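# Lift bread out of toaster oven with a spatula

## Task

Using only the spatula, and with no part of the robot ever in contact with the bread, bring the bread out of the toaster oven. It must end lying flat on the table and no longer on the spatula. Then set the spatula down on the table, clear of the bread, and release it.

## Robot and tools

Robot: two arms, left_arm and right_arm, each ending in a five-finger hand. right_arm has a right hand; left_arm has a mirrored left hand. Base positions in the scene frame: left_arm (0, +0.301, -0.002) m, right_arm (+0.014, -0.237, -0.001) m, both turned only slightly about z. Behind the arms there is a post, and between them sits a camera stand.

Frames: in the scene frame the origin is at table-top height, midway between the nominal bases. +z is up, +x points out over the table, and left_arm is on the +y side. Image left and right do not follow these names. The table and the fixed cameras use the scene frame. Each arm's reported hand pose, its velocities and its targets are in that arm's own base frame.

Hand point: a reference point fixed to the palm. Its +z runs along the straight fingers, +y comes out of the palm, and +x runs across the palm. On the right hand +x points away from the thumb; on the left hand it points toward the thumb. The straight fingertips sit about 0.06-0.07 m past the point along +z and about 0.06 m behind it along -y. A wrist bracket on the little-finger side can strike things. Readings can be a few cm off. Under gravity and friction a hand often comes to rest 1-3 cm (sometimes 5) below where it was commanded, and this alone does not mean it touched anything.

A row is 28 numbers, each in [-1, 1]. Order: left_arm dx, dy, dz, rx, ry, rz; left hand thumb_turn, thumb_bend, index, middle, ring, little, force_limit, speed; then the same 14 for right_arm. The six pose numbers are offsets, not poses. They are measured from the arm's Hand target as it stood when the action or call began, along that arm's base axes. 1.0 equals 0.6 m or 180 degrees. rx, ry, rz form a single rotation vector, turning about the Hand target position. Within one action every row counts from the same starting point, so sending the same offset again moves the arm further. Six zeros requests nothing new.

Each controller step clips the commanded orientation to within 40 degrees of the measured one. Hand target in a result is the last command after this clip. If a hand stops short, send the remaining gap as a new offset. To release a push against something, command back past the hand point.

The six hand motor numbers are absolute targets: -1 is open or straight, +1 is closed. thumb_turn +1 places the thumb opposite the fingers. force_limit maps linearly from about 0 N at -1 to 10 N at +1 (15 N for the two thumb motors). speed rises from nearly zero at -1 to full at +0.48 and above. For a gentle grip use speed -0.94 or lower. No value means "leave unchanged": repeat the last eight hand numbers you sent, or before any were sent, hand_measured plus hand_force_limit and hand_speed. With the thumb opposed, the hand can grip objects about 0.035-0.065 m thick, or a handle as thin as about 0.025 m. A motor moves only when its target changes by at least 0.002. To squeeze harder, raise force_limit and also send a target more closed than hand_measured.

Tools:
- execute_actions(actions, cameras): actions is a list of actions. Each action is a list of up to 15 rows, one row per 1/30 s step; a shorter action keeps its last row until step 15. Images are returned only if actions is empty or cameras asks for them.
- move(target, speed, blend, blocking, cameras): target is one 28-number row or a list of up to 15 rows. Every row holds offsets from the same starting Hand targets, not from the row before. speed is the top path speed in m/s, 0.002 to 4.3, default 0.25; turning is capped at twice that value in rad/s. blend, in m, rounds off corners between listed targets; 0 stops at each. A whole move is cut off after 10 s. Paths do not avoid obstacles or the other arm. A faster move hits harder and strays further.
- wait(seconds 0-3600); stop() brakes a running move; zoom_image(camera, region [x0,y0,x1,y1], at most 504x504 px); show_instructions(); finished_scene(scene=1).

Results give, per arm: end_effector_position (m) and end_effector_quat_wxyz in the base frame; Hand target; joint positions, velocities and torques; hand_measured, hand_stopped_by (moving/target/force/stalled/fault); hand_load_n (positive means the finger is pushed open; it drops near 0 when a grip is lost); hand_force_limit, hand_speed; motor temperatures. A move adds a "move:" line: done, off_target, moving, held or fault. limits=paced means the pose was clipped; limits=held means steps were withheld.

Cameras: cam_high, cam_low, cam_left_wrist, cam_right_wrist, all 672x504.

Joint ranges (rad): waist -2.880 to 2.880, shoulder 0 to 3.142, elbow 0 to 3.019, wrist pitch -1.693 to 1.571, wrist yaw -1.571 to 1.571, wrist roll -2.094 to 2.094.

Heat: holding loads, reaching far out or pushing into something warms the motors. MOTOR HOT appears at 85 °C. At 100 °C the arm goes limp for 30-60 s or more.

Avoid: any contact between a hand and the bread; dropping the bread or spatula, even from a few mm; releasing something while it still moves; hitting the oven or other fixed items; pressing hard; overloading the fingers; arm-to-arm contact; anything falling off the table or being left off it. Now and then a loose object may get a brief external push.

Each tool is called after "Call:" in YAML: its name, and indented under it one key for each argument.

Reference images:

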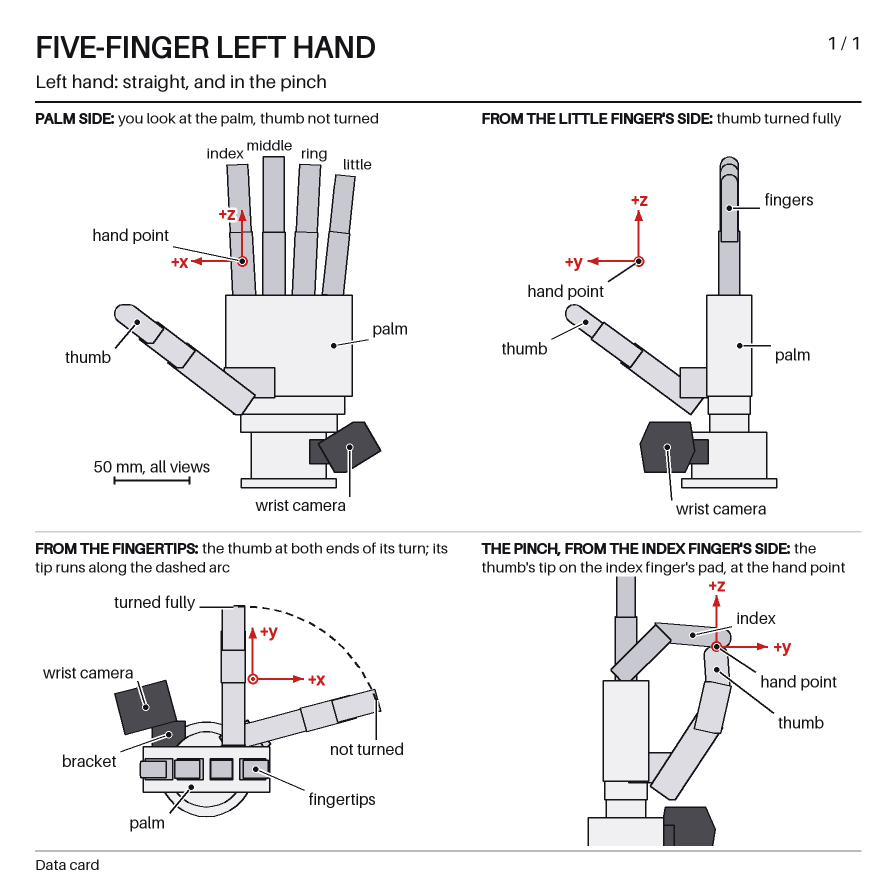

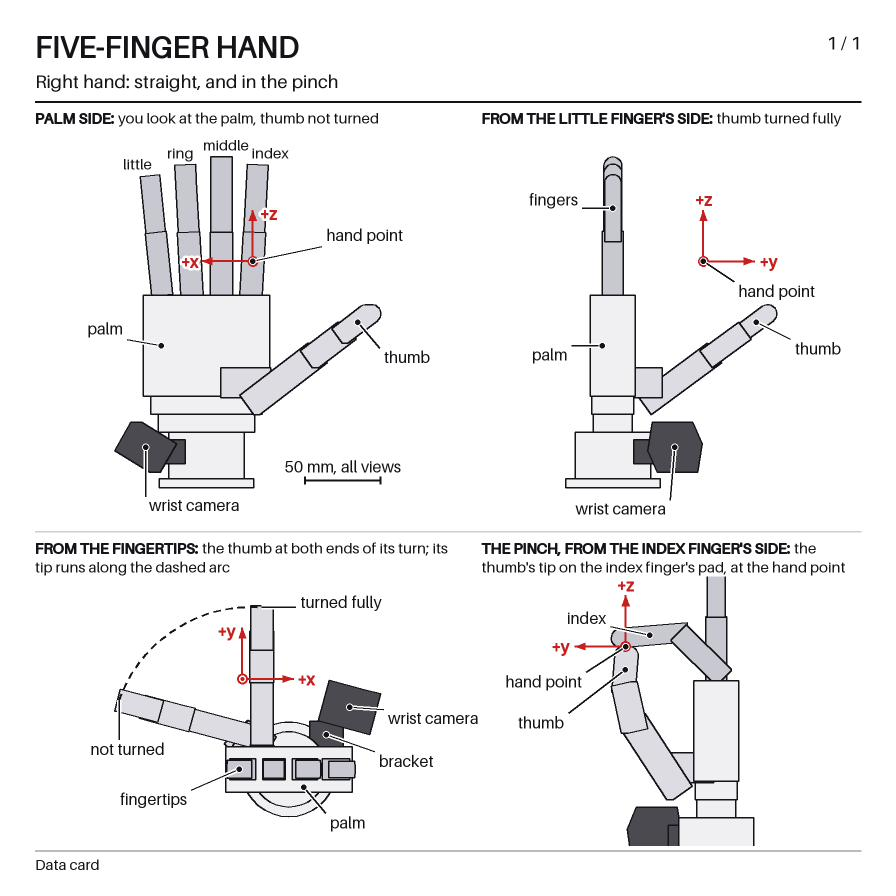

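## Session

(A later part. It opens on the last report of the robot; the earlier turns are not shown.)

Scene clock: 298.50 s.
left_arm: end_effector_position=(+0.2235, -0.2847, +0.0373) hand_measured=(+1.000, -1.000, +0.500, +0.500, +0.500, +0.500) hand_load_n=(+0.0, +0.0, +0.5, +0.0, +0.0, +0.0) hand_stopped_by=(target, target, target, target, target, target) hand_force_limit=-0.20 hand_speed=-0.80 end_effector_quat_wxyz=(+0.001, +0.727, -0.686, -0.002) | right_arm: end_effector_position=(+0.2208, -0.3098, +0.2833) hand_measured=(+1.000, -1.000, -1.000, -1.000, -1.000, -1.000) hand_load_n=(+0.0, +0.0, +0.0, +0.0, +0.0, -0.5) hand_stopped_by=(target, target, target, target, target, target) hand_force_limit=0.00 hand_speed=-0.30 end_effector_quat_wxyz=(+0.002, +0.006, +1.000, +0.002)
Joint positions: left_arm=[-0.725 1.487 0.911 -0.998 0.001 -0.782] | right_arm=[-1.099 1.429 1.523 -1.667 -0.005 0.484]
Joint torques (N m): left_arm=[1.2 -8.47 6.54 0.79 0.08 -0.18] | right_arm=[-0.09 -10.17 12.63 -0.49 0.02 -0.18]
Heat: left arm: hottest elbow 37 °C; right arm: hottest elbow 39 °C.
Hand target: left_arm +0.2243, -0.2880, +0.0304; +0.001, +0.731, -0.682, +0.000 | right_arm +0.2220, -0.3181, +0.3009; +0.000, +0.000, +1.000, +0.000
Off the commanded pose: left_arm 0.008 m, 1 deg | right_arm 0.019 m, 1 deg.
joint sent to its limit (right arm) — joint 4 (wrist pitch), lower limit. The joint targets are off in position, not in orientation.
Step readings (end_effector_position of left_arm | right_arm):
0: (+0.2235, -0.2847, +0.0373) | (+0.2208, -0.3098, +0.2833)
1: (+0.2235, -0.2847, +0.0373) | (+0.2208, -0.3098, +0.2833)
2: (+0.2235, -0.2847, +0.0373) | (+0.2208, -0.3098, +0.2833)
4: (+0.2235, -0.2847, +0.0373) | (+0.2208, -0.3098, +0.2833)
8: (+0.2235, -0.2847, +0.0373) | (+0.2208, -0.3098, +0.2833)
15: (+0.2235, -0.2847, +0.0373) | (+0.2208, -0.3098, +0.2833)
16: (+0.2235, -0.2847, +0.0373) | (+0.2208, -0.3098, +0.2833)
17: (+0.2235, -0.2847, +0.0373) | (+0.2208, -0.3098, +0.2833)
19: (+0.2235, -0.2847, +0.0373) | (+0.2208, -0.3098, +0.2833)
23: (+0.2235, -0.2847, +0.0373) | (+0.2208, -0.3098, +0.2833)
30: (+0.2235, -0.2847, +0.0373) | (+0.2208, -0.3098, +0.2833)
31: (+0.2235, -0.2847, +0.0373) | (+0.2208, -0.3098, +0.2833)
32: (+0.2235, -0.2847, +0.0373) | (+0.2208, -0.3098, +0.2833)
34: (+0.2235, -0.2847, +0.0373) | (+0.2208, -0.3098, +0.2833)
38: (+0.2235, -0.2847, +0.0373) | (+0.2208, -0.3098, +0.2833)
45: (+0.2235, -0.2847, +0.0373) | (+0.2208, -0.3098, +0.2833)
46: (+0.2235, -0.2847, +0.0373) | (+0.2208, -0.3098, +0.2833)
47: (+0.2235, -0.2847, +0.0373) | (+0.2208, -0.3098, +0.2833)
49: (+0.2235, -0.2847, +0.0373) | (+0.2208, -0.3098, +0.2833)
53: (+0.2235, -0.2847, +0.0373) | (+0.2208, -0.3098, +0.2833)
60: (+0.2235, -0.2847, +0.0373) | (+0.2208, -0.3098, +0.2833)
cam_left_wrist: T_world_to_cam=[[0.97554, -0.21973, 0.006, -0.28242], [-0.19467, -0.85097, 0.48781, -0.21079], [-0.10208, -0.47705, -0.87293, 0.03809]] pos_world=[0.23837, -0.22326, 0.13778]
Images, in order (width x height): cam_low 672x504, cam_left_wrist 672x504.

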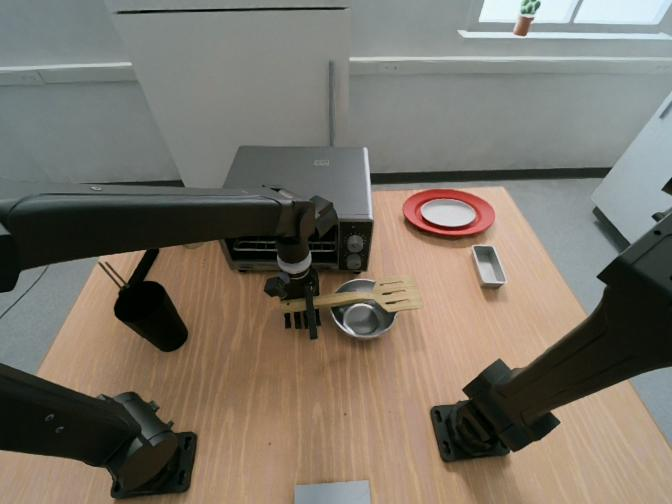

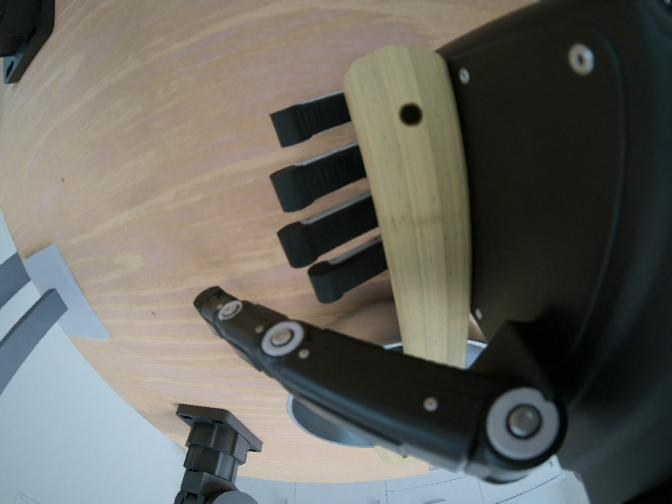

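Call:
execute_actions:
  actions:
    - [[0,0,0,0,0,0,1,-1,0.75,0.75,0.75,0.75,-0.2,-0.8,0,0,0,0,0,0,1,-1,-1,-1,-1,-1,0,-0.3]]
    - [[0,0,0,0,0,0,1,-1,0.75,0.75,0.75,0.75,-0.2,-0.8,0,0,0,0,0,0,1,-1,-1,-1,-1,-1,0,-0.3]]
  cameras: ["cam_left_wrist","cam_low"]

Call:
zoom_image:
  camera: "cam_left_wrist"
  region: [270, 30, 530, 350]

Scene clock: 300.20 s.
left_arm: end_effector_position=(+0.2235, -0.2847, +0.0373) hand_measured=(+1.000, -1.000, +0.750, +0.750, +0.750, +0.750) hand_load_n=(+0.0, +0.0, +0.0, +0.0, +0.0, +0.0) hand_stopped_by=(target, target, target, target, target, target) hand_force_limit=-0.20 hand_speed=-0.80 end_effector_quat_wxyz=(+0.001, +0.727, -0.686, -0.002) | right_arm: end_effector_position=(+0.2208, -0.3098, +0.2833) hand_measured=(+1.000, -1.000, -1.000, -1.000, -1.000, -1.000) hand_load_n=(+0.0, +0.0, +0.0, +0.0, +0.0, +0.0) hand_stopped_by=(target, target, target, target, target, target) hand_force_limit=0.00 hand_speed=-0.30 end_effector_quat_wxyz=(+0.002, +0.006, +1.000, +0.002)
Joint positions: left_arm=[-0.725 1.487 0.911 -0.998 0.001 -0.782] | right_arm=[-1.099 1.429 1.523 -1.667 -0.005 0.484]
Joint torques (N m): left_arm=[1.14 -8.41 6.54 0.79 0.08 -0.18] | right_arm=[0.67 -11.05 12.72 -0.44 0.02 -0.17]
Heat: left arm: hottest elbow 37 °C; right arm: hottest elbow 39 °C.
Hand target: left_arm +0.2243, -0.2880, +0.0304; +0.001, +0.731, -0.682, +0.000 | right_arm +0.2220, -0.3181, +0.3009; +0.000, +0.000, +1.000, +0.000
Off the commanded pose: left_arm 0.008 m, 1 deg | right_arm 0.019 m, 1 deg.
joint sent to its limit (right arm) — joint 4 (wrist pitch), lower limit. The joint targets are off in position, not in orientation.
Step readings (end_effector_position of left_arm | right_arm):
0: (+0.2235, -0.2847, +0.0373) | (+0.2208, -0.3098, +0.2833)
1: (+0.2235, -0.2847, +0.0373) | (+0.2208, -0.3098, +0.2833)
2: (+0.2235, -0.2847, +0.0373) | (+0.2208, -0.3098, +0.2833)
4: (+0.2235, -0.2847, +0.0373) | (+0.2208, -0.3098, +0.2833)
8: (+0.2235, -0.2847, +0.0373) | (+0.2208, -0.3098, +0.2833)
15: (+0.2235, -0.2847, +0.0373) | (+0.2208, -0.3098, +0.2833)
16: (+0.2235, -0.2847, +0.0373) | (+0.2208, -0.3098, +0.2833)
17: (+0.2235, -0.2847, +0.0373) | (+0.2208, -0.3098, +0.2833)
19: (+0.2235, -0.2847, +0.0373) | (+0.2208, -0.3098, +0.2833)
23: (+0.2235, -0.2847, +0.0373) | (+0.2208, -0.3098, +0.2833)
30: (+0.2235, -0.2847, +0.0373) | (+0.2208, -0.3098, +0.2833)
cam_left_wrist: T_world_to_cam=[[0.97554, -0.21973, 0.006, -0.28242], [-0.19467, -0.85097, 0.48781, -0.21079], [-0.10208, -0.47705, -0.87293, 0.03809]] pos_world=[0.23837, -0.22326, 0.13778]
Images, in order (width x height): cam_low 672x504, cam_left_wrist 672x504.

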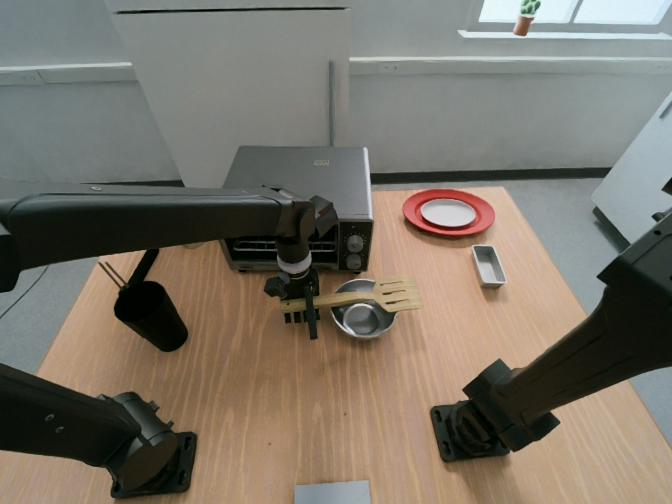

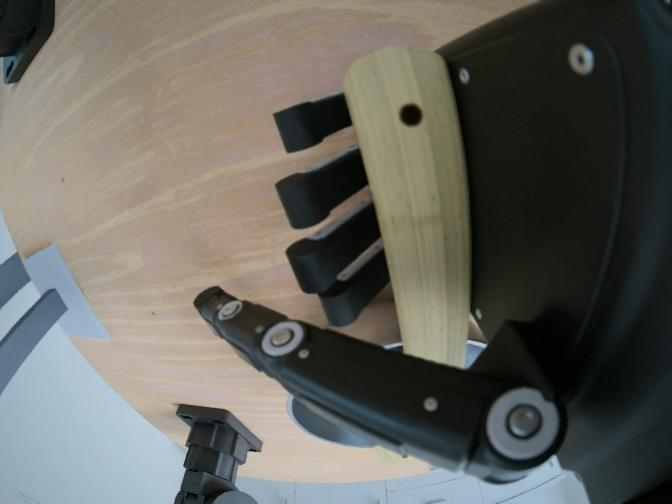

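Scaled by 1.575 from the camera's image (finer frame: 960x720).

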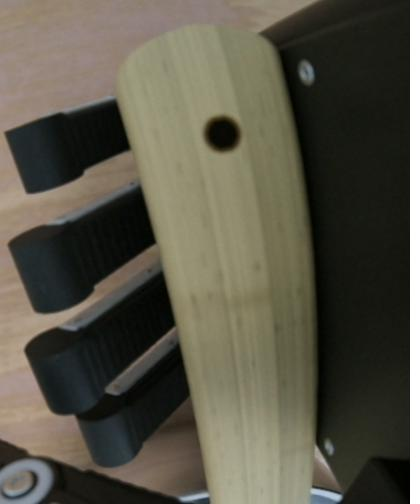

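Call:
execute_actions:
  actions:
    - [[0,0,0,0,0,0,1,-1,1,1,1,1,-0.2,-0.88,0,0,0,0,0,0,1,-1,-1,-1,-1,-1,0,-0.3]]
    - [[0,0,0,0,0,0,1,-1,1,1,1,1,-0.2,-0.88,0,0,0,0,0,0,1,-1,-1,-1,-1,-1,0,-0.3]]
    - [[0,0,0,0,0,0,1,-1,1,1,1,1,-0.2,-0.88,0,0,0,0,0,0,1,-1,-1,-1,-1,-1,0,-0.3]]
    - [[0,0,0,0,0,0,1,-1,1,1,1,1,-0.2,-0.88,0,0,0,0,0,0,1,-1,-1,-1,-1,-1,0,-0.3]]
  cameras: ["cam_left_wrist","cam_low"]

Call:
zoom_image:
  camera: "cam_left_wrist"
  region: [270, 30, 530, 350]

Call:
zoom_image:
  camera: "cam_low"
  region: [220, 220, 440, 360]

Scene clock: 303.47 s.
left_arm: end_effector_position=(+0.2238, -0.2850, +0.0372) hand_measured=(+1.000, -1.000, +0.970, +0.960, +0.960, +0.970) hand_load_n=(+0.0, +0.0, +6.5, +4.0, +4.5, +4.5) hand_stopped_by=(target, target, force, force, force, force) hand_force_limit=-0.20 hand_speed=-0.88 end_effector_quat_wxyz=(+0.001, +0.727, -0.686, -0.001) | right_arm: end_effector_position=(+0.2208, -0.3098, +0.2833) hand_measured=(+1.000, -1.000, -1.000, -1.000, -1.000, -1.000) hand_load_n=(+0.0, +0.0, +0.0, +0.0, +0.0, +0.0) hand_stopped_by=(target, target, target, target, target, target) hand_force_limit=0.00 hand_speed=-0.30 end_effector_quat_wxyz=(+0.002, +0.006, +1.000, +0.002)
Joint positions: left_arm=[-0.725 1.487 0.911 -0.997 0.001 -0.782] | right_arm=[-1.099 1.429 1.523 -1.667 -0.005 0.484]
Joint torques (N m): left_arm=[1.14 -8.47 6.56 0.76 0.08 -0.18] | right_arm=[-0.09 -11.11 12.7 -0.69 0 -0.22]
Heat: left arm: hottest elbow 37 °C; right arm: hottest elbow 39 °C.
Hand target: left_arm +0.2243, -0.2880, +0.0304; +0.001, +0.731, -0.682, +0.000 | right_arm +0.2220, -0.3181, +0.3009; +0.000, +0.000, +1.000, +0.000
Off the commanded pose: left_arm 0.007 m, 1 deg | right_arm 0.019 m, 1 deg.
joint sent to its limit (right arm) — joint 4 (wrist pitch), lower limit. The joint targets are off in position, not in orientation.
Step readings (end_effector_position of left_arm | right_arm):
0: (+0.2235, -0.2847, +0.0373) | (+0.2208, -0.3098, +0.2833)
1: (+0.2235, -0.2847, +0.0373) | (+0.2208, -0.3098, +0.2833)
2: (+0.2235, -0.2847, +0.0373) | (+0.2208, -0.3098, +0.2833)
4: (+0.2235, -0.2847, +0.0373) | (+0.2208, -0.3098, +0.2833)
8: (+0.2235, -0.2847, +0.0373) | (+0.2208, -0.3098, +0.2833)
15: (+0.2235, -0.2847, +0.0373) | (+0.2208, -0.3098, +0.2833)
16: (+0.2235, -0.2847, +0.0373) | (+0.2208, -0.3098, +0.2833)
17: (+0.2235, -0.2847, +0.0373) | (+0.2208, -0.3098, +0.2833)
19: (+0.2235, -0.2847, +0.0373) | (+0.2208, -0.3098, +0.2833)
23: (+0.2238, -0.2850, +0.0372) | (+0.2208, -0.3098, +0.2833)
30: (+0.2238, -0.2850, +0.0372) | (+0.2208, -0.3098, +0.2833)
31: (+0.2238, -0.2850, +0.0372) | (+0.2208, -0.3098, +0.2833)
32: (+0.2238, -0.2850, +0.0372) | (+0.2208, -0.3098, +0.2833)
34: (+0.2238, -0.2850, +0.0372) | (+0.2208, -0.3098, +0.2833)
38: (+0.2238, -0.2850, +0.0372) | (+0.2208, -0.3098, +0.2833)
45: (+0.2238, -0.2850, +0.0372) | (+0.2208, -0.3098, +0.2833)
46: (+0.2238, -0.2850, +0.0372) | (+0.2208, -0.3098, +0.2833)
47: (+0.2238, -0.2850, +0.0372) | (+0.2208, -0.3098, +0.2833)
49: (+0.2238, -0.2850, +0.0372) | (+0.2208, -0.3098, +0.2833)
53: (+0.2238, -0.2850, +0.0372) | (+0.2208, -0.3098, +0.2833)
60: (+0.2238, -0.2850, +0.0372) | (+0.2208, -0.3098, +0.2833)
cam_left_wrist: T_world_to_cam=[[0.97552, -0.21976, 0.00736, -0.28283], [-0.19528, -0.85047, 0.48844, -0.21062], [-0.10108, -0.47792, -0.87257, 0.0375]] pos_world=[0.23857, -0.22336, 0.13768]
Images, in order (width x height): cam_low 672x504, cam_left_wrist 672x504.

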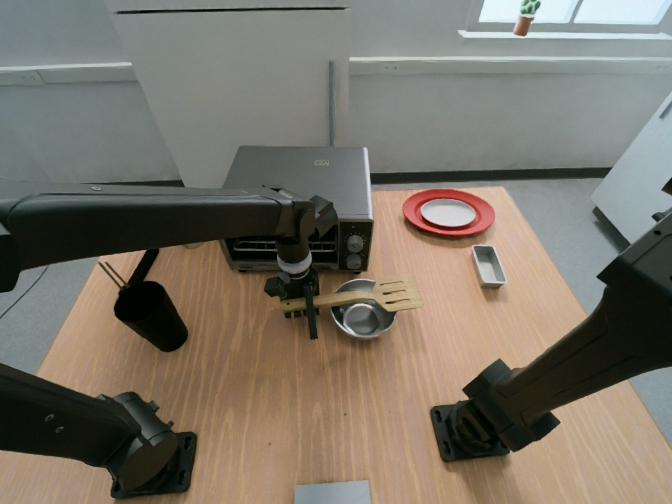

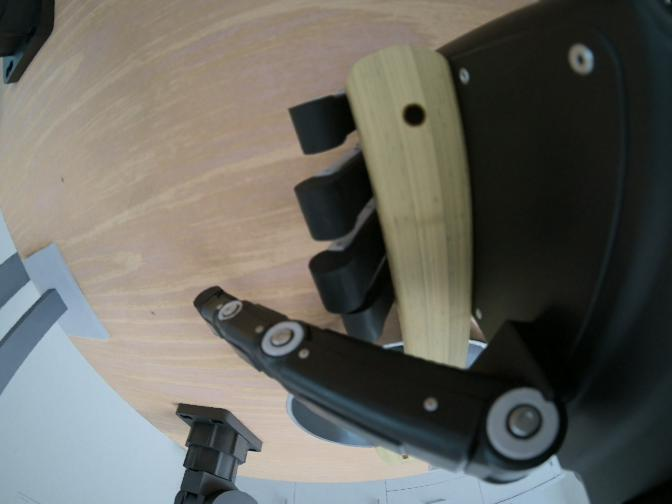

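Scaled by 1.575 from the camera's image (finer frame: 960x720).

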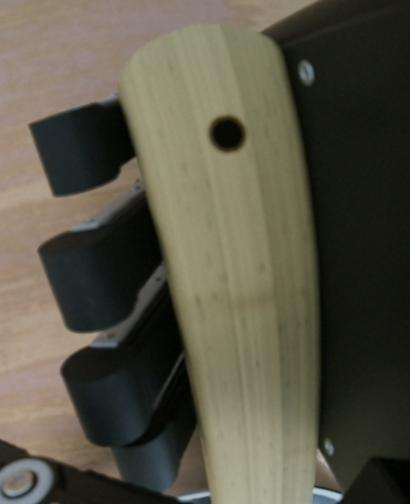

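Scaled by 2.291 from the camera's image (finer frame: 960x720).

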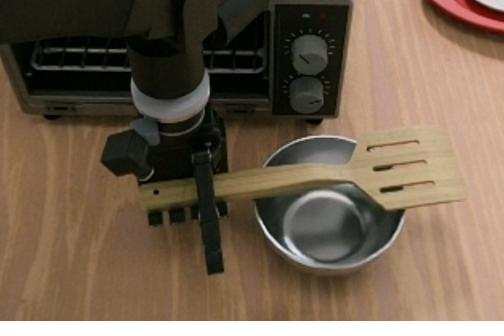

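Call:
execute_actions:
  actions:
    - [[0,0,0,0,0,0,1,-1,0.997,0.997,0.997,0.997,0.5,-0.8,0,0,0,0,0,0,1,-1,-1,-1,-1,-1,0,-0.3]]
    - [[0,0,0.005,0,0,0,1,-1,0.997,0.997,0.997,0.997,0.5,-0.8,0,0,0,0,0,0,1,-1,-1,-1,-1,-1,0,-0.3]]
    - [[0,0,0.01,0,0,0,1,-1,0.997,0.997,0.997,0.997,0.5,-0.8,0,0,0,0,0,0,1,-1,-1,-1,-1,-1,0,-0.3]]
    - [[0,0,0.01,0,0,0,1,-1,0.997,0.997,0.997,0.997,0.5,-0.8,0,0,0,0,0,0,1,-1,-1,-1,-1,-1,0,-0.3]]
  cameras: ["cam_left_wrist","cam_low"]

Call:
zoom_image:
  camera: "cam_low"
  region: [220, 220, 440, 360]

Scene clock: 308.07 s.
left_arm: end_effector_position=(+0.2238, -0.2846, +0.0384) hand_measured=(+1.000, -1.000, +0.984, +0.974, +0.974, +0.986) hand_load_n=(+0.0, +0.0, +10.0, +9.0, +8.5, +8.0) hand_stopped_by=(target, target, force, force, force, force) hand_force_limit=0.50 hand_speed=-0.80 end_effector_quat_wxyz=(+0.001, +0.728, -0.686, -0.002) | right_arm: end_effector_position=(+0.2208, -0.3098, +0.2833) hand_measured=(+1.000, -1.000, -1.000, -1.000, -1.000, -1.000) hand_load_n=(+0.0, +0.0, +0.0, +0.0, +0.0, +0.0) hand_stopped_by=(target, target, target, target, target, target) hand_force_limit=0.00 hand_speed=-0.30 end_effector_quat_wxyz=(+0.002, +0.006, +1.000, +0.002)
Joint positions: left_arm=[-0.723 1.486 0.912 -1.001 0.003 -0.782] | right_arm=[-1.099 1.429 1.523 -1.667 -0.005 0.484]
Joint torques (N m): left_arm=[1.14 -10.17 8.21 -0.57 0.09 -0.18] | right_arm=[0.03 -11.11 12.41 -0.47 0.06 -0.21]
Heat: left arm: hottest elbow 36 °C; right arm: hottest elbow 39 °C.
Hand target: left_arm +0.2243, -0.2880, +0.0454; +0.001, +0.731, -0.682, +0.000 | right_arm +0.2220, -0.3181, +0.3009; +0.000, +0.000, +1.000, +0.000
Off the commanded pose: left_arm 0.008 m, 1 deg | right_arm 0.019 m, 1 deg.
joint sent to its limit (right arm) — joint 4 (wrist pitch), lower limit. The joint targets are off in position, not in orientation.
Step readings (end_effector_position of left_arm | right_arm):
0: (+0.2238, -0.2850, +0.0372) | (+0.2208, -0.3098, +0.2833)
1: (+0.2238, -0.2850, +0.0372) | (+0.2208, -0.3098, +0.2833)
2: (+0.2238, -0.2850, +0.0372) | (+0.2208, -0.3098, +0.2833)
4: (+0.2243, -0.2846, +0.0372) | (+0.2208, -0.3098, +0.2833)
8: (+0.2243, -0.2846, +0.0372) | (+0.2208, -0.3098, +0.2833)
15: (+0.2243, -0.2846, +0.0372) | (+0.2208, -0.3098, +0.2833)
16: (+0.2243, -0.2846, +0.0372) | (+0.2208, -0.3098, +0.2833)
17: (+0.2243, -0.2846, +0.0372) | (+0.2208, -0.3098, +0.2833)
19: (+0.2243, -0.2846, +0.0372) | (+0.2208, -0.3098, +0.2833)
23: (+0.2243, -0.2846, +0.0372) | (+0.2208, -0.3098, +0.2833)
30: (+0.2243, -0.2846, +0.0372) | (+0.2208, -0.3098, +0.2833)
31: (+0.2243, -0.2846, +0.0372) | (+0.2208, -0.3098, +0.2833)
32: (+0.2243, -0.2846, +0.0372) | (+0.2208, -0.3098, +0.2833)
34: (+0.2243, -0.2846, +0.0372) | (+0.2208, -0.3098, +0.2833)
38: (+0.2243, -0.2846, +0.0372) | (+0.2208, -0.3098, +0.2833)
45: (+0.2243, -0.2846, +0.0372) | (+0.2208, -0.3098, +0.2833)
46: (+0.2243, -0.2846, +0.0372) | (+0.2208, -0.3098, +0.2833)
47: (+0.2243, -0.2846, +0.0372) | (+0.2208, -0.3098, +0.2833)
49: (+0.2245, -0.2848, +0.0377) | (+0.2208, -0.3098, +0.2833)
53: (+0.2238, -0.2846, +0.0384) | (+0.2208, -0.3098, +0.2833)
60: (+0.2238, -0.2846, +0.0384) | (+0.2208, -0.3098, +0.2833)
cam_left_wrist: T_world_to_cam=[[0.97589, -0.21821, 0.00533, -0.2823], [-0.19288, -0.85071, 0.48897, -0.21154], [-0.10217, -0.47821, -0.87228, 0.0389]] pos_world=[0.23867, -0.22296, 0.13887]
Images, in order (width x height): cam_low 672x504, cam_left_wrist 672x504.

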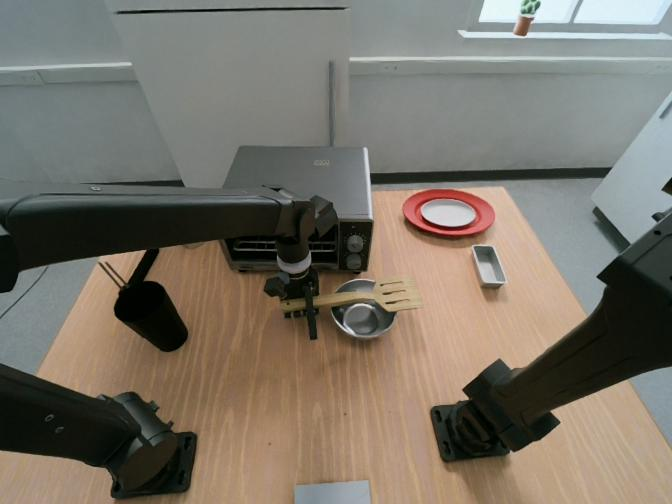

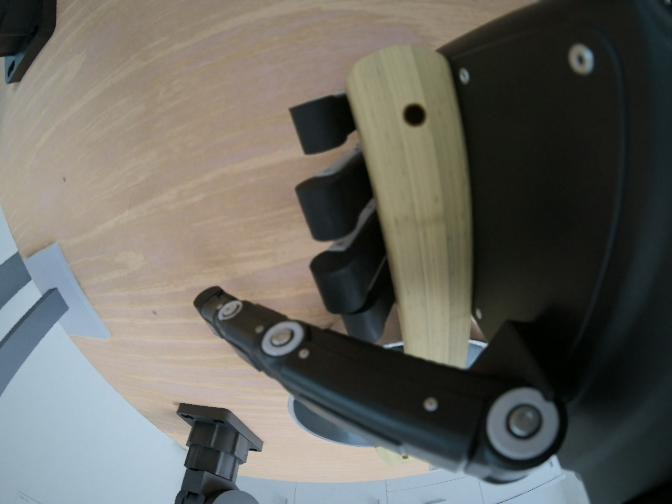

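Scaled by 2.291 from the camera's image (finer frame: 960x720).

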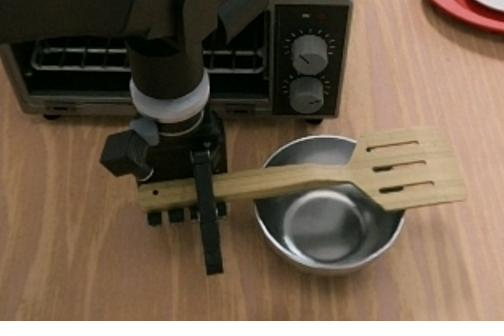

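Call:
move:
  target:
    - [0.0,0.0,0.035,0,0,0,1,-1,0.997,0.997,0.997,0.997,0.5,-0.8,0,0,0,0,0,0,1,-1,-1,-1,-1,-1,0,-0.3]
  speed: 0.04
  cameras: ["cam_left_wrist","cam_low"]

Call:
zoom_image:
  camera: "cam_low"
  region: [220, 220, 440, 360]

Call:
zoom_image:
  camera: "cam_left_wrist"
  region: [270, 30, 530, 350]

Scene clock: 315.70 s.
left_arm: end_effector_position=(+0.2123, -0.2741, +0.0486) hand_measured=(+1.000, -1.000, +0.984, +0.974, +0.974, +0.986) hand_load_n=(+0.0, +0.0, +10.0, +9.0, +8.0, +8.5) hand_stopped_by=(target, target, force, force, force, force) hand_force_limit=0.50 hand_speed=-0.80 end_effector_quat_wxyz=(+0.001, +0.728, -0.686, -0.021) | right_arm: end_effector_position=(+0.2208, -0.3098, +0.2833) hand_measured=(+1.000, -1.000, -1.000, -1.000, -1.000, -1.000) hand_load_n=(+0.0, -0.5, +0.0, -0.5, +0.0, +0.0) hand_stopped_by=(target, target, target, target, target, target) hand_force_limit=0.00 hand_speed=-0.30 end_effector_quat_wxyz=(+0.002, +0.006, +1.000, +0.002)
Joint positions: left_arm=[-0.723 1.458 0.911 -1.066 0.001 -0.782] | right_arm=[-1.099 1.429 1.523 -1.667 -0.005 0.484]
Joint torques (N m): left_arm=[1.2 -10.11 10.7 -0.51 0.1 -0.18] | right_arm=[0.32 -11.16 12.75 -0.39 0.04 -0.25]
Heat: left arm: hottest elbow 36 °C; right arm: hottest elbow 39 °C.
Hand target: left_arm +0.2243, -0.2880, +0.0664; +0.001, +0.731, -0.682, +0.000 | right_arm +0.2220, -0.3181, +0.3009; +0.000, +0.000, +1.000, +0.000
Off the commanded pose: left_arm 0.026 m, 2 deg | right_arm 0.019 m, 1 deg.
joint sent to its limit (right arm) — joint 4 (wrist pitch), lower limit. The joint targets are off in position, not in orientation.
move: off_target (left_arm)
cam_left_wrist: T_world_to_cam=[[0.97557, -0.21796, -0.02756, -0.2671], [-0.1796, -0.86347, 0.47134, -0.21525], [-0.12653, -0.45487, -0.88152, 0.0636]] pos_world=[0.22996, -0.21515, 0.15016]
Images, in order (width x height): cam_low 672x504, cam_left_wrist 672x504.

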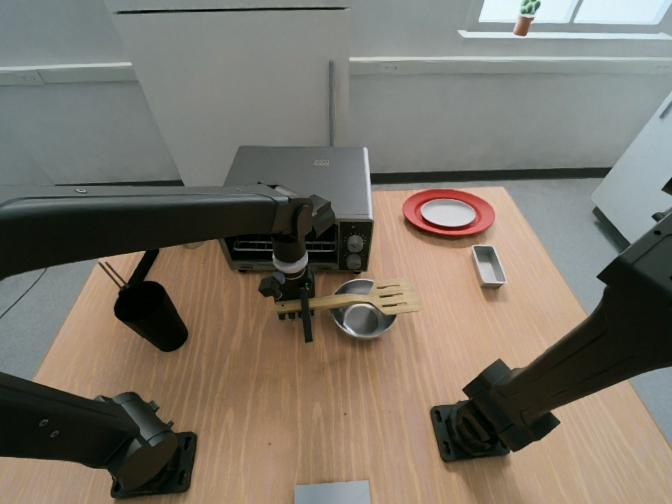

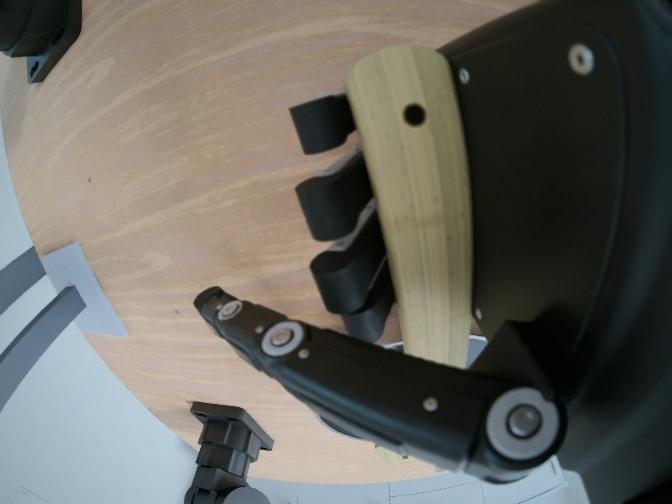

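Scaled by 2.291 from the camera's image (finer frame: 960x720).

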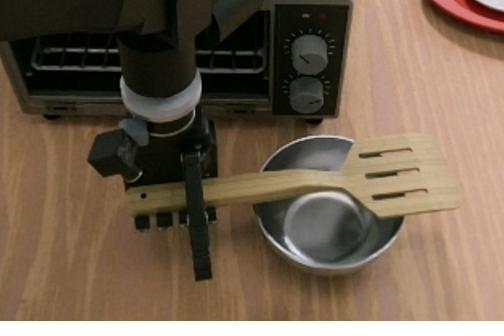

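Scaled by 1.575 from the camera's image (finer frame: 960x720).

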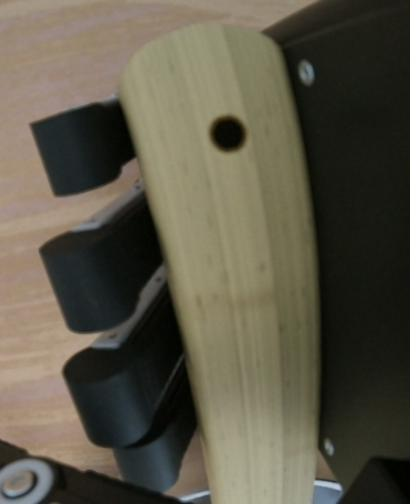

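Call:
move:
  target:
    - [0.0,0.0,0.15,0,0,0,1,-1,0.997,0.997,0.997,0.997,0.5,-0.8,0,0,0,0,0,0,1,-1,-1,-1,-1,-1,0,-0.3]
  speed: 0.06
  cameras: ["cam_left_wrist","cam_low","cam_high"]

Call:
zoom_image:
  camera: "cam_low"
  region: [220, 180, 440, 360]

Scene clock: 319.00 s.
left_arm: end_effector_position=(+0.2132, -0.2748, +0.1343) hand_measured=(+1.000, -1.000, +0.984, +0.974, +0.974, +0.986) hand_load_n=(+0.0, +0.0, +10.5, +9.0, +8.5, +8.5) hand_stopped_by=(target, target, force, force, force, force) hand_force_limit=0.50 hand_speed=-0.80 end_effector_quat_wxyz=(+0.001, +0.727, -0.686, -0.026) | right_arm: end_effector_position=(+0.2208, -0.3098, +0.2833) hand_measured=(+1.000, -1.000, -1.000, -1.000, -1.000, -1.000) hand_load_n=(+0.0, +0.0, +0.0, +0.0, +0.0, +0.0) hand_stopped_by=(target, target, target, target, target, target) hand_force_limit=0.00 hand_speed=-0.30 end_effector_quat_wxyz=(+0.002, +0.006, +1.000, +0.002)
Joint positions: left_arm=[-0.723 1.368 1.064 -1.319 0.001 -0.782] | right_arm=[-1.099 1.429 1.523 -1.667 -0.005 0.484]
Joint torques (N m): left_arm=[1.2 -9.52 12.37 -0.53 0.11 -0.18] | right_arm=[0.38 -11.34 12.38 -0.35 0.06 -0.18]
Heat: left arm: hottest elbow 37 °C; right arm: hottest elbow 39 °C.
Hand target: left_arm +0.2243, -0.2880, +0.1564; +0.001, +0.731, -0.682, +0.000 | right_arm +0.2220, -0.3181, +0.3009; +0.000, +0.000, +1.000, +0.000
Off the commanded pose: left_arm 0.028 m, 3 deg | right_arm 0.019 m, 1 deg.
joint sent to its limit (right arm) — joint 4 (wrist pitch), lower limit. The joint targets are off in position, not in orientation.
move: off_target (left_arm)
cam_left_wrist: T_world_to_cam=[[0.97535, -0.21779, -0.03559, -0.26461], [-0.17638, -0.86629, 0.46736, -0.25708], [-0.13262, -0.44956, -0.88335, 0.14188]] pos_world=[0.23156, -0.21655, 0.23606]
Images, in order (width x height): cam_high 672x504, cam_low 672x504, cam_left_wrist 672x504.

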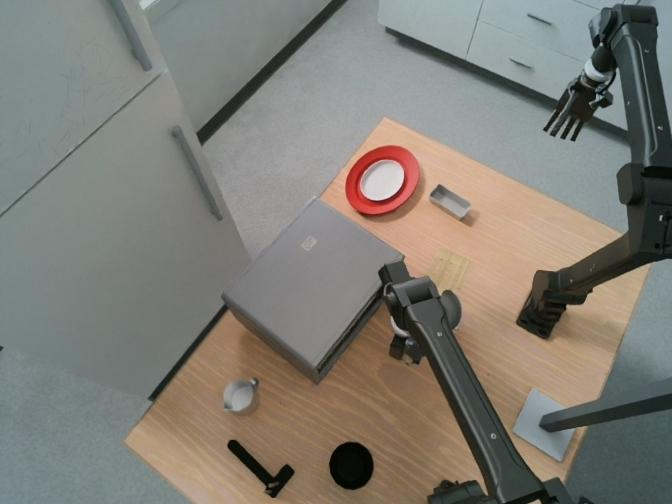

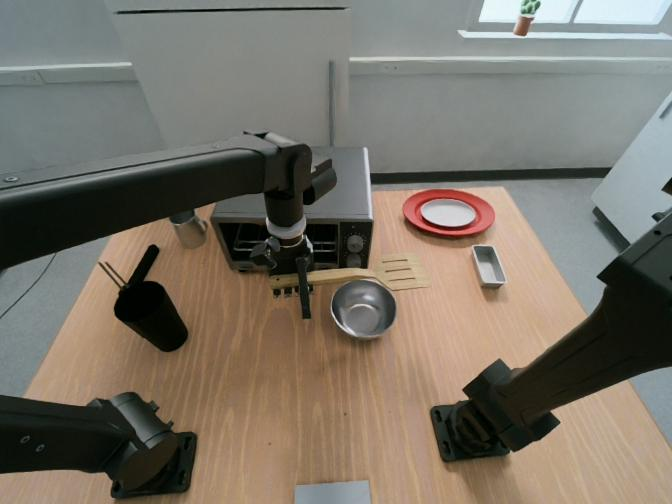

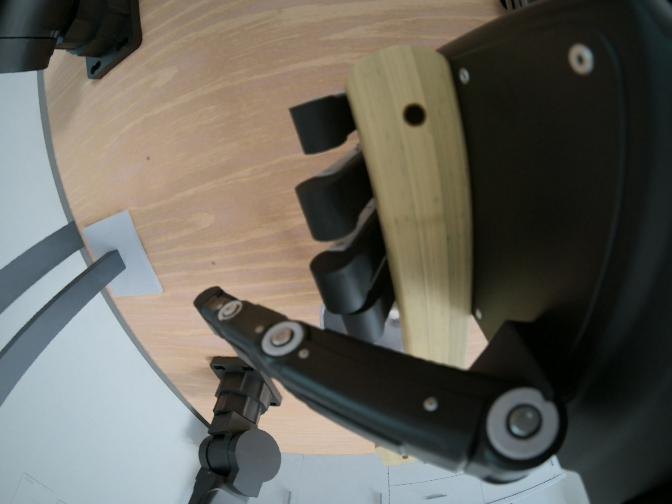

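Scaled by 2.291 from the camera's image (finer frame: 960x720).

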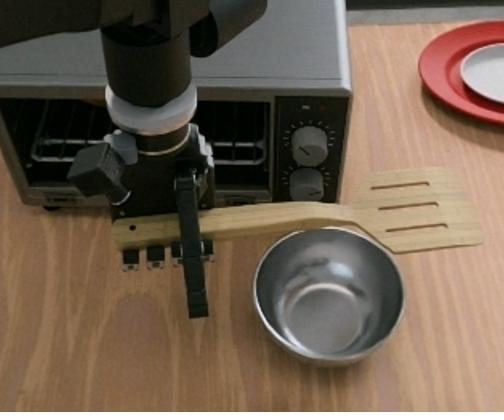

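Call:
move:
  target:
    - [-0.13,0.105,-0.07,0,0,0,1,-1,0.997,0.997,0.997,0.997,0.5,-0.8,0,0,0,0,0,0,1,-1,-1,-1,-1,-1,0,-0.3]
  speed: 0.1
  cameras: ["cam_left_wrist","cam_low","cam_high"]

Scene clock: 329.63 s.
left_arm: end_effector_position=(+0.1453, -0.2178, +0.1133) hand_measured=(+1.000, -1.000, +0.984, +0.974, +0.974, +0.986) hand_load_n=(+0.0, +0.0, +10.0, +8.5, +8.5, +8.5) hand_stopped_by=(target, target, force, force, force, force) hand_force_limit=0.50 hand_speed=-0.80 end_effector_quat_wxyz=(+0.001, +0.729, -0.684, -0.016) | right_arm: end_effector_position=(+0.2208, -0.3098, +0.2833) hand_measured=(+1.000, -1.000, -1.000, -1.000, -1.000, -1.000) hand_load_n=(+0.0, +0.0, +0.0, +0.0, +0.0, +0.0) hand_stopped_by=(target, target, target, target, target, target) hand_force_limit=0.00 hand_speed=-0.30 end_effector_quat_wxyz=(+0.002, +0.006, +1.000, +0.002)
Joint positions: left_arm=[-0.731 1.125 0.803 -1.28 0.001 -0.795] | right_arm=[-1.099 1.429 1.523 -1.667 -0.005 0.484]
Joint torques (N m): left_arm=[0.85 -5.71 7.84 0.76 0.1 -0.22] | right_arm=[-0.97 -10.81 12.36 -0.42 0.04 -0.19]
Heat: left arm: hottest elbow 38 °C; right arm: hottest elbow 40 °C.
Hand target: left_arm +0.1463, -0.2250, +0.1144; +0.001, +0.731, -0.682, +0.000 | right_arm +0.2220, -0.3181, +0.3009; +0.000, +0.000, +1.000, +0.000
Off the commanded pose: left_arm 0.007 m, 2 deg | right_arm 0.019 m, 1 deg.
joint sent to its limit (right arm) — joint 4 (wrist pitch), lower limit. The joint targets are off in position, not in orientation.
move: done
cam_left_wrist: T_world_to_cam=[[0.97675, -0.21361, -0.01801, -0.18801], [-0.17954, -0.86108, 0.47571, -0.20924], [-0.11712, -0.46142, -0.87942, 0.13476]] pos_world=[0.16185, -0.15815, 0.21467]
Images, in order (width x height): cam_high 672x504, cam_low 672x504, cam_left_wrist 672x504.

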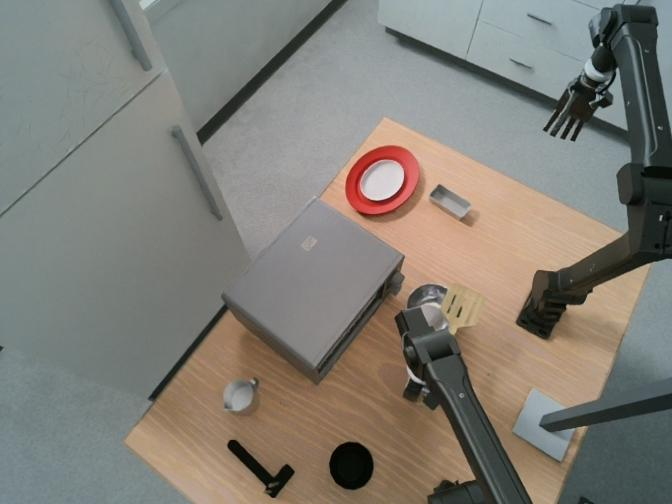

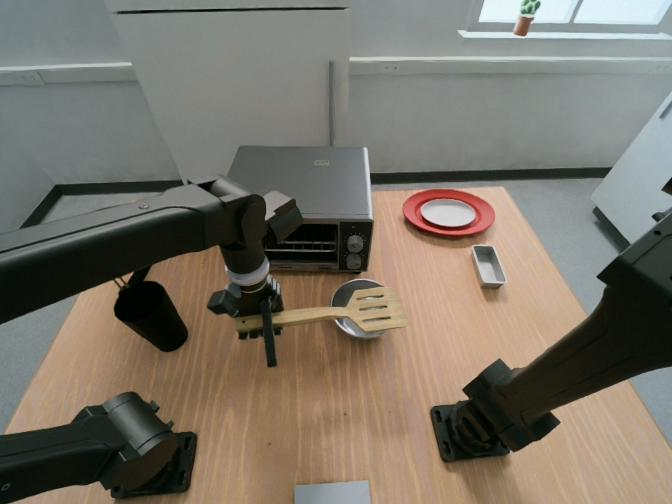

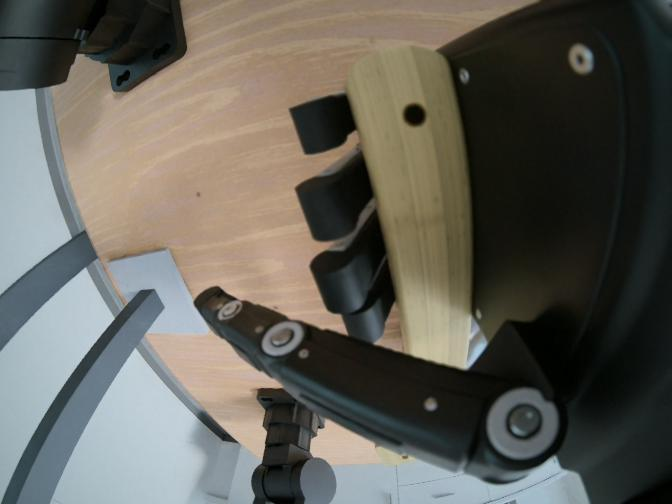

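Call:
execute_actions:
  actions:
    - [[0,0,0,0,0,0,1,0.3,0.997,0.997,0.997,0.997,-0.6,-0.5,0,0,0,0,0,0,1,-1,-1,-1,-1,-1,0,-0.3]]
    - [[0,0,0,0,0,0,1,0.3,0.997,0.997,0.997,0.997,-0.6,-0.5,0,0,0,0,0,0,1,-1,-1,-1,-1,-1,0,-0.3]]
    - [[0,0,0,0,0,0,1,0.3,0.997,0.997,0.997,0.997,-0.6,-0.5,0,0,0,0,0,0,1,-1,-1,-1,-1,-1,0,-0.3]]
  cameras: ["cam_left_wrist"]

Scene clock: 334.13 s.
left_arm: end_effector_position=(+0.1453, -0.2178, +0.1133) hand_measured=(+1.000, -0.484, +0.984, +0.974, +0.974, +0.986) hand_load_n=(+1.5, +4.5, +10.0, +8.0, +8.5, +8.0) hand_stopped_by=(target, force, force, force, force, force) hand_force_limit=-0.60 hand_speed=-0.50 end_effector_quat_wxyz=(+0.001, +0.729, -0.684, -0.016) | right_arm: end_effector_position=(+0.2208, -0.3098, +0.2833) hand_measured=(+1.000, -1.000, -1.000, -1.000, -1.000, -1.000) hand_load_n=(+0.0, -0.5, +0.0, +0.0, +0.0, +0.0) hand_stopped_by=(target, target, target, target, target, target) hand_force_limit=0.00 hand_speed=-0.30 end_effector_quat_wxyz=(+0.002, +0.006, +1.000, +0.002)
Joint positions: left_arm=[-0.731 1.125 0.803 -1.28 0.001 -0.795] | right_arm=[-1.099 1.429 1.523 -1.667 -0.005 0.484]
Joint torques (N m): left_arm=[0.85 -5.77 7.83 0.76 0.1 -0.22] | right_arm=[-0.62 -11.34 12.83 -0.42 0.05 -0.15]
Heat: left arm: hottest elbow 37 °C; right arm: hottest elbow 40 °C.
Hand target: left_arm +0.1463, -0.2250, +0.1144; +0.001, +0.731, -0.682, +0.000 | right_arm +0.2220, -0.3181, +0.3009; +0.000, +0.000, +1.000, +0.000
Off the commanded pose: left_arm 0.007 m, 2 deg | right_arm 0.019 m, 1 deg.
joint sent to its limit (right arm) — joint 4 (wrist pitch), lower limit. The joint targets are off in position, not in orientation.
Step readings (end_effector_position of left_arm | right_arm):
0: (+0.1453, -0.2178, +0.1133) | (+0.2208, -0.3098, +0.2833)
1: (+0.1453, -0.2178, +0.1133) | (+0.2208, -0.3098, +0.2833)
2: (+0.1453, -0.2178, +0.1133) | (+0.2208, -0.3098, +0.2833)
4: (+0.1453, -0.2178, +0.1133) | (+0.2208, -0.3098, +0.2833)
8: (+0.1453, -0.2178, +0.1133) | (+0.2208, -0.3098, +0.2833)
15: (+0.1453, -0.2178, +0.1133) | (+0.2208, -0.3098, +0.2833)
16: (+0.1453, -0.2178, +0.1133) | (+0.2208, -0.3098, +0.2833)
17: (+0.1453, -0.2178, +0.1133) | (+0.2208, -0.3098, +0.2833)
19: (+0.1453, -0.2178, +0.1133) | (+0.2208, -0.3098, +0.2833)
23: (+0.1453, -0.2178, +0.1133) | (+0.2208, -0.3098, +0.2833)
30: (+0.1453, -0.2178, +0.1133) | (+0.2208, -0.3098, +0.2833)
31: (+0.1453, -0.2178, +0.1133) | (+0.2208, -0.3098, +0.2833)
32: (+0.1453, -0.2178, +0.1133) | (+0.2208, -0.3098, +0.2833)
34: (+0.1453, -0.2178, +0.1133) | (+0.2208, -0.3098, +0.2833)
38: (+0.1453, -0.2178, +0.1133) | (+0.2208, -0.3098, +0.2833)
45: (+0.1453, -0.2178, +0.1133) | (+0.2208, -0.3098, +0.2833)
cam_left_wrist: T_world_to_cam=[[0.97675, -0.21361, -0.01801, -0.18801], [-0.17954, -0.86108, 0.47571, -0.20924], [-0.11712, -0.46142, -0.87942, 0.13476]] pos_world=[0.16185, -0.15815, 0.21467]

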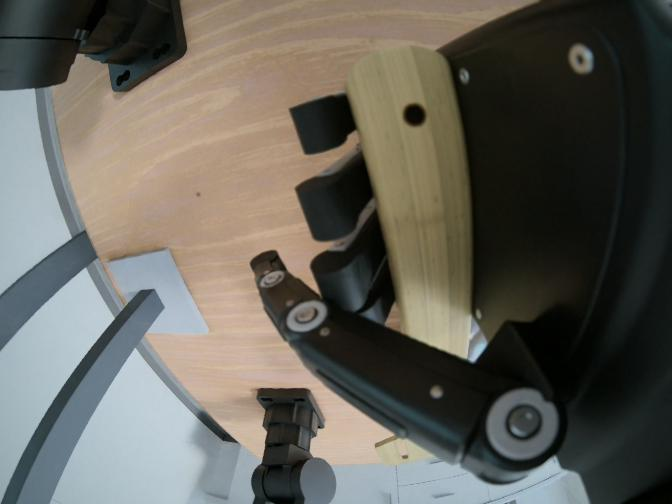

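Call:
move:
  target:
    - [-0.02,0.065,-0.008,0,0,0.18,1,0.3,0.997,0.997,0.997,0.997,-0.6,-0.5,0,0,0,0,0,0,1,-1,-1,-1,-1,-1,0,-0.3]
  speed: 0.12
  cameras: ["cam_left_wrist","cam_low","cam_high"]

Scene clock: 338.47 s.
left_arm: end_effector_position=(+0.1342, -0.1904, +0.1089) hand_measured=(+1.000, -0.484, +0.984, +0.974, +0.974, +0.986) hand_load_n=(+1.5, +4.5, +10.0, +8.0, +8.5, +8.5) hand_stopped_by=(target, force, force, force, force, force) hand_force_limit=-0.60 hand_speed=-0.50 end_effector_quat_wxyz=(+0.001, +0.884, -0.468, +0.002) | right_arm: end_effector_position=(+0.2208, -0.3098, +0.2833) hand_measured=(+1.000, -1.000, -1.000, -1.000, -1.000, -1.000) hand_load_n=(+0.0, +0.0, +0.0, +0.0, +0.0, +0.0) hand_stopped_by=(target, target, target, target, target, target) hand_force_limit=0.00 hand_speed=-0.30 end_effector_quat_wxyz=(+0.002, +0.006, +1.000, +0.002)
Joint positions: left_arm=[-0.663 0.901 0.656 -1.32 0.001 -1.261] | right_arm=[-1.099 1.429 1.523 -1.667 -0.005 0.484]
Joint torques (N m): left_arm=[2.49 -2.96 7.99 -0.39 0.11 -0.22] | right_arm=[-0.21 -11.93 12.6 -0.58 0.09 -0.16]
Heat: left arm: hottest elbow 37 °C; right arm: hottest elbow 40 °C.
Hand target: left_arm +0.1343, -0.1860, +0.1096; +0.001, +0.893, -0.451, +0.000 | right_arm +0.2220, -0.3181, +0.3009; +0.000, +0.000, +1.000, +0.000
Off the commanded pose: left_arm 0.004 m, 2 deg | right_arm 0.019 m, 1 deg.
joint sent to its limit (right arm) — joint 4 (wrist pitch), lower limit. The joint targets are off in position, not in orientation.
move: done
cam_left_wrist: T_world_to_cam=[[0.94965, 0.31309, 0.01209, -0.0707], [0.26677, -0.82819, 0.49289, -0.24089], [0.16433, -0.46484, -0.87001, 0.10274]] pos_world=[0.11452, -0.12961, 0.20897]
Images, in order (width x height): cam_high 672x504, cam_low 672x504, cam_left_wrist 672x504.

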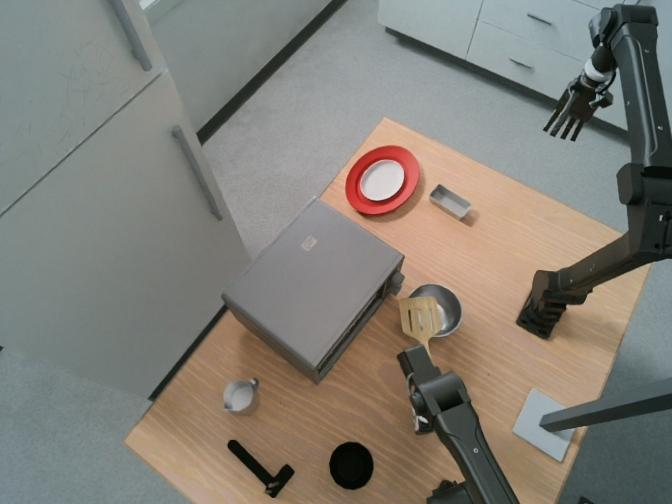

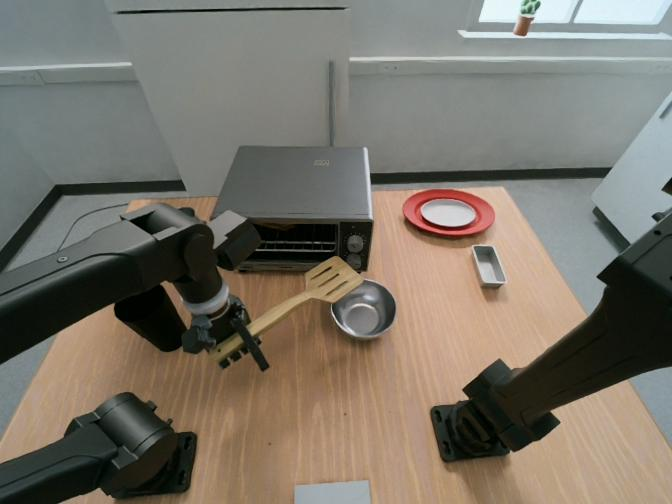

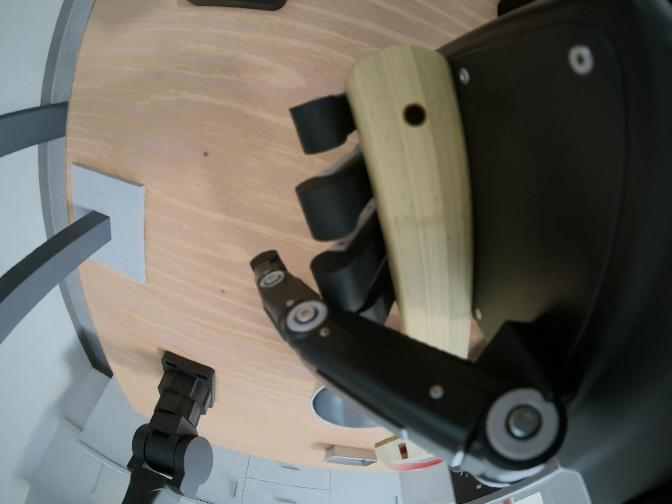

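Call:
zoom_image:
  camera: "cam_low"
  region: [200, 240, 400, 390]

Call:
zoom_image:
  camera: "cam_high"
  region: [360, 260, 500, 365]

Scaled by 2.520 from the camera's image (finer frame: 960x720).

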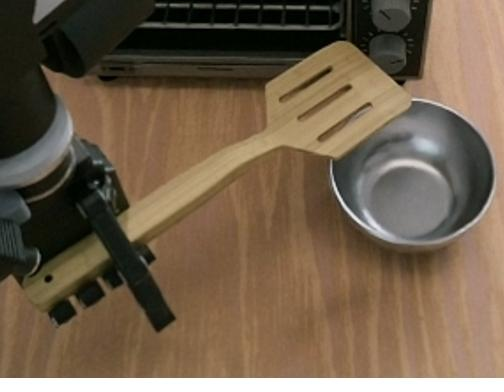

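Scaled by 3.600 from the camera's image (finer frame: 960x720).

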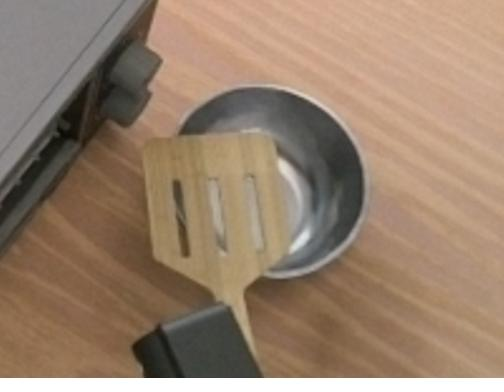

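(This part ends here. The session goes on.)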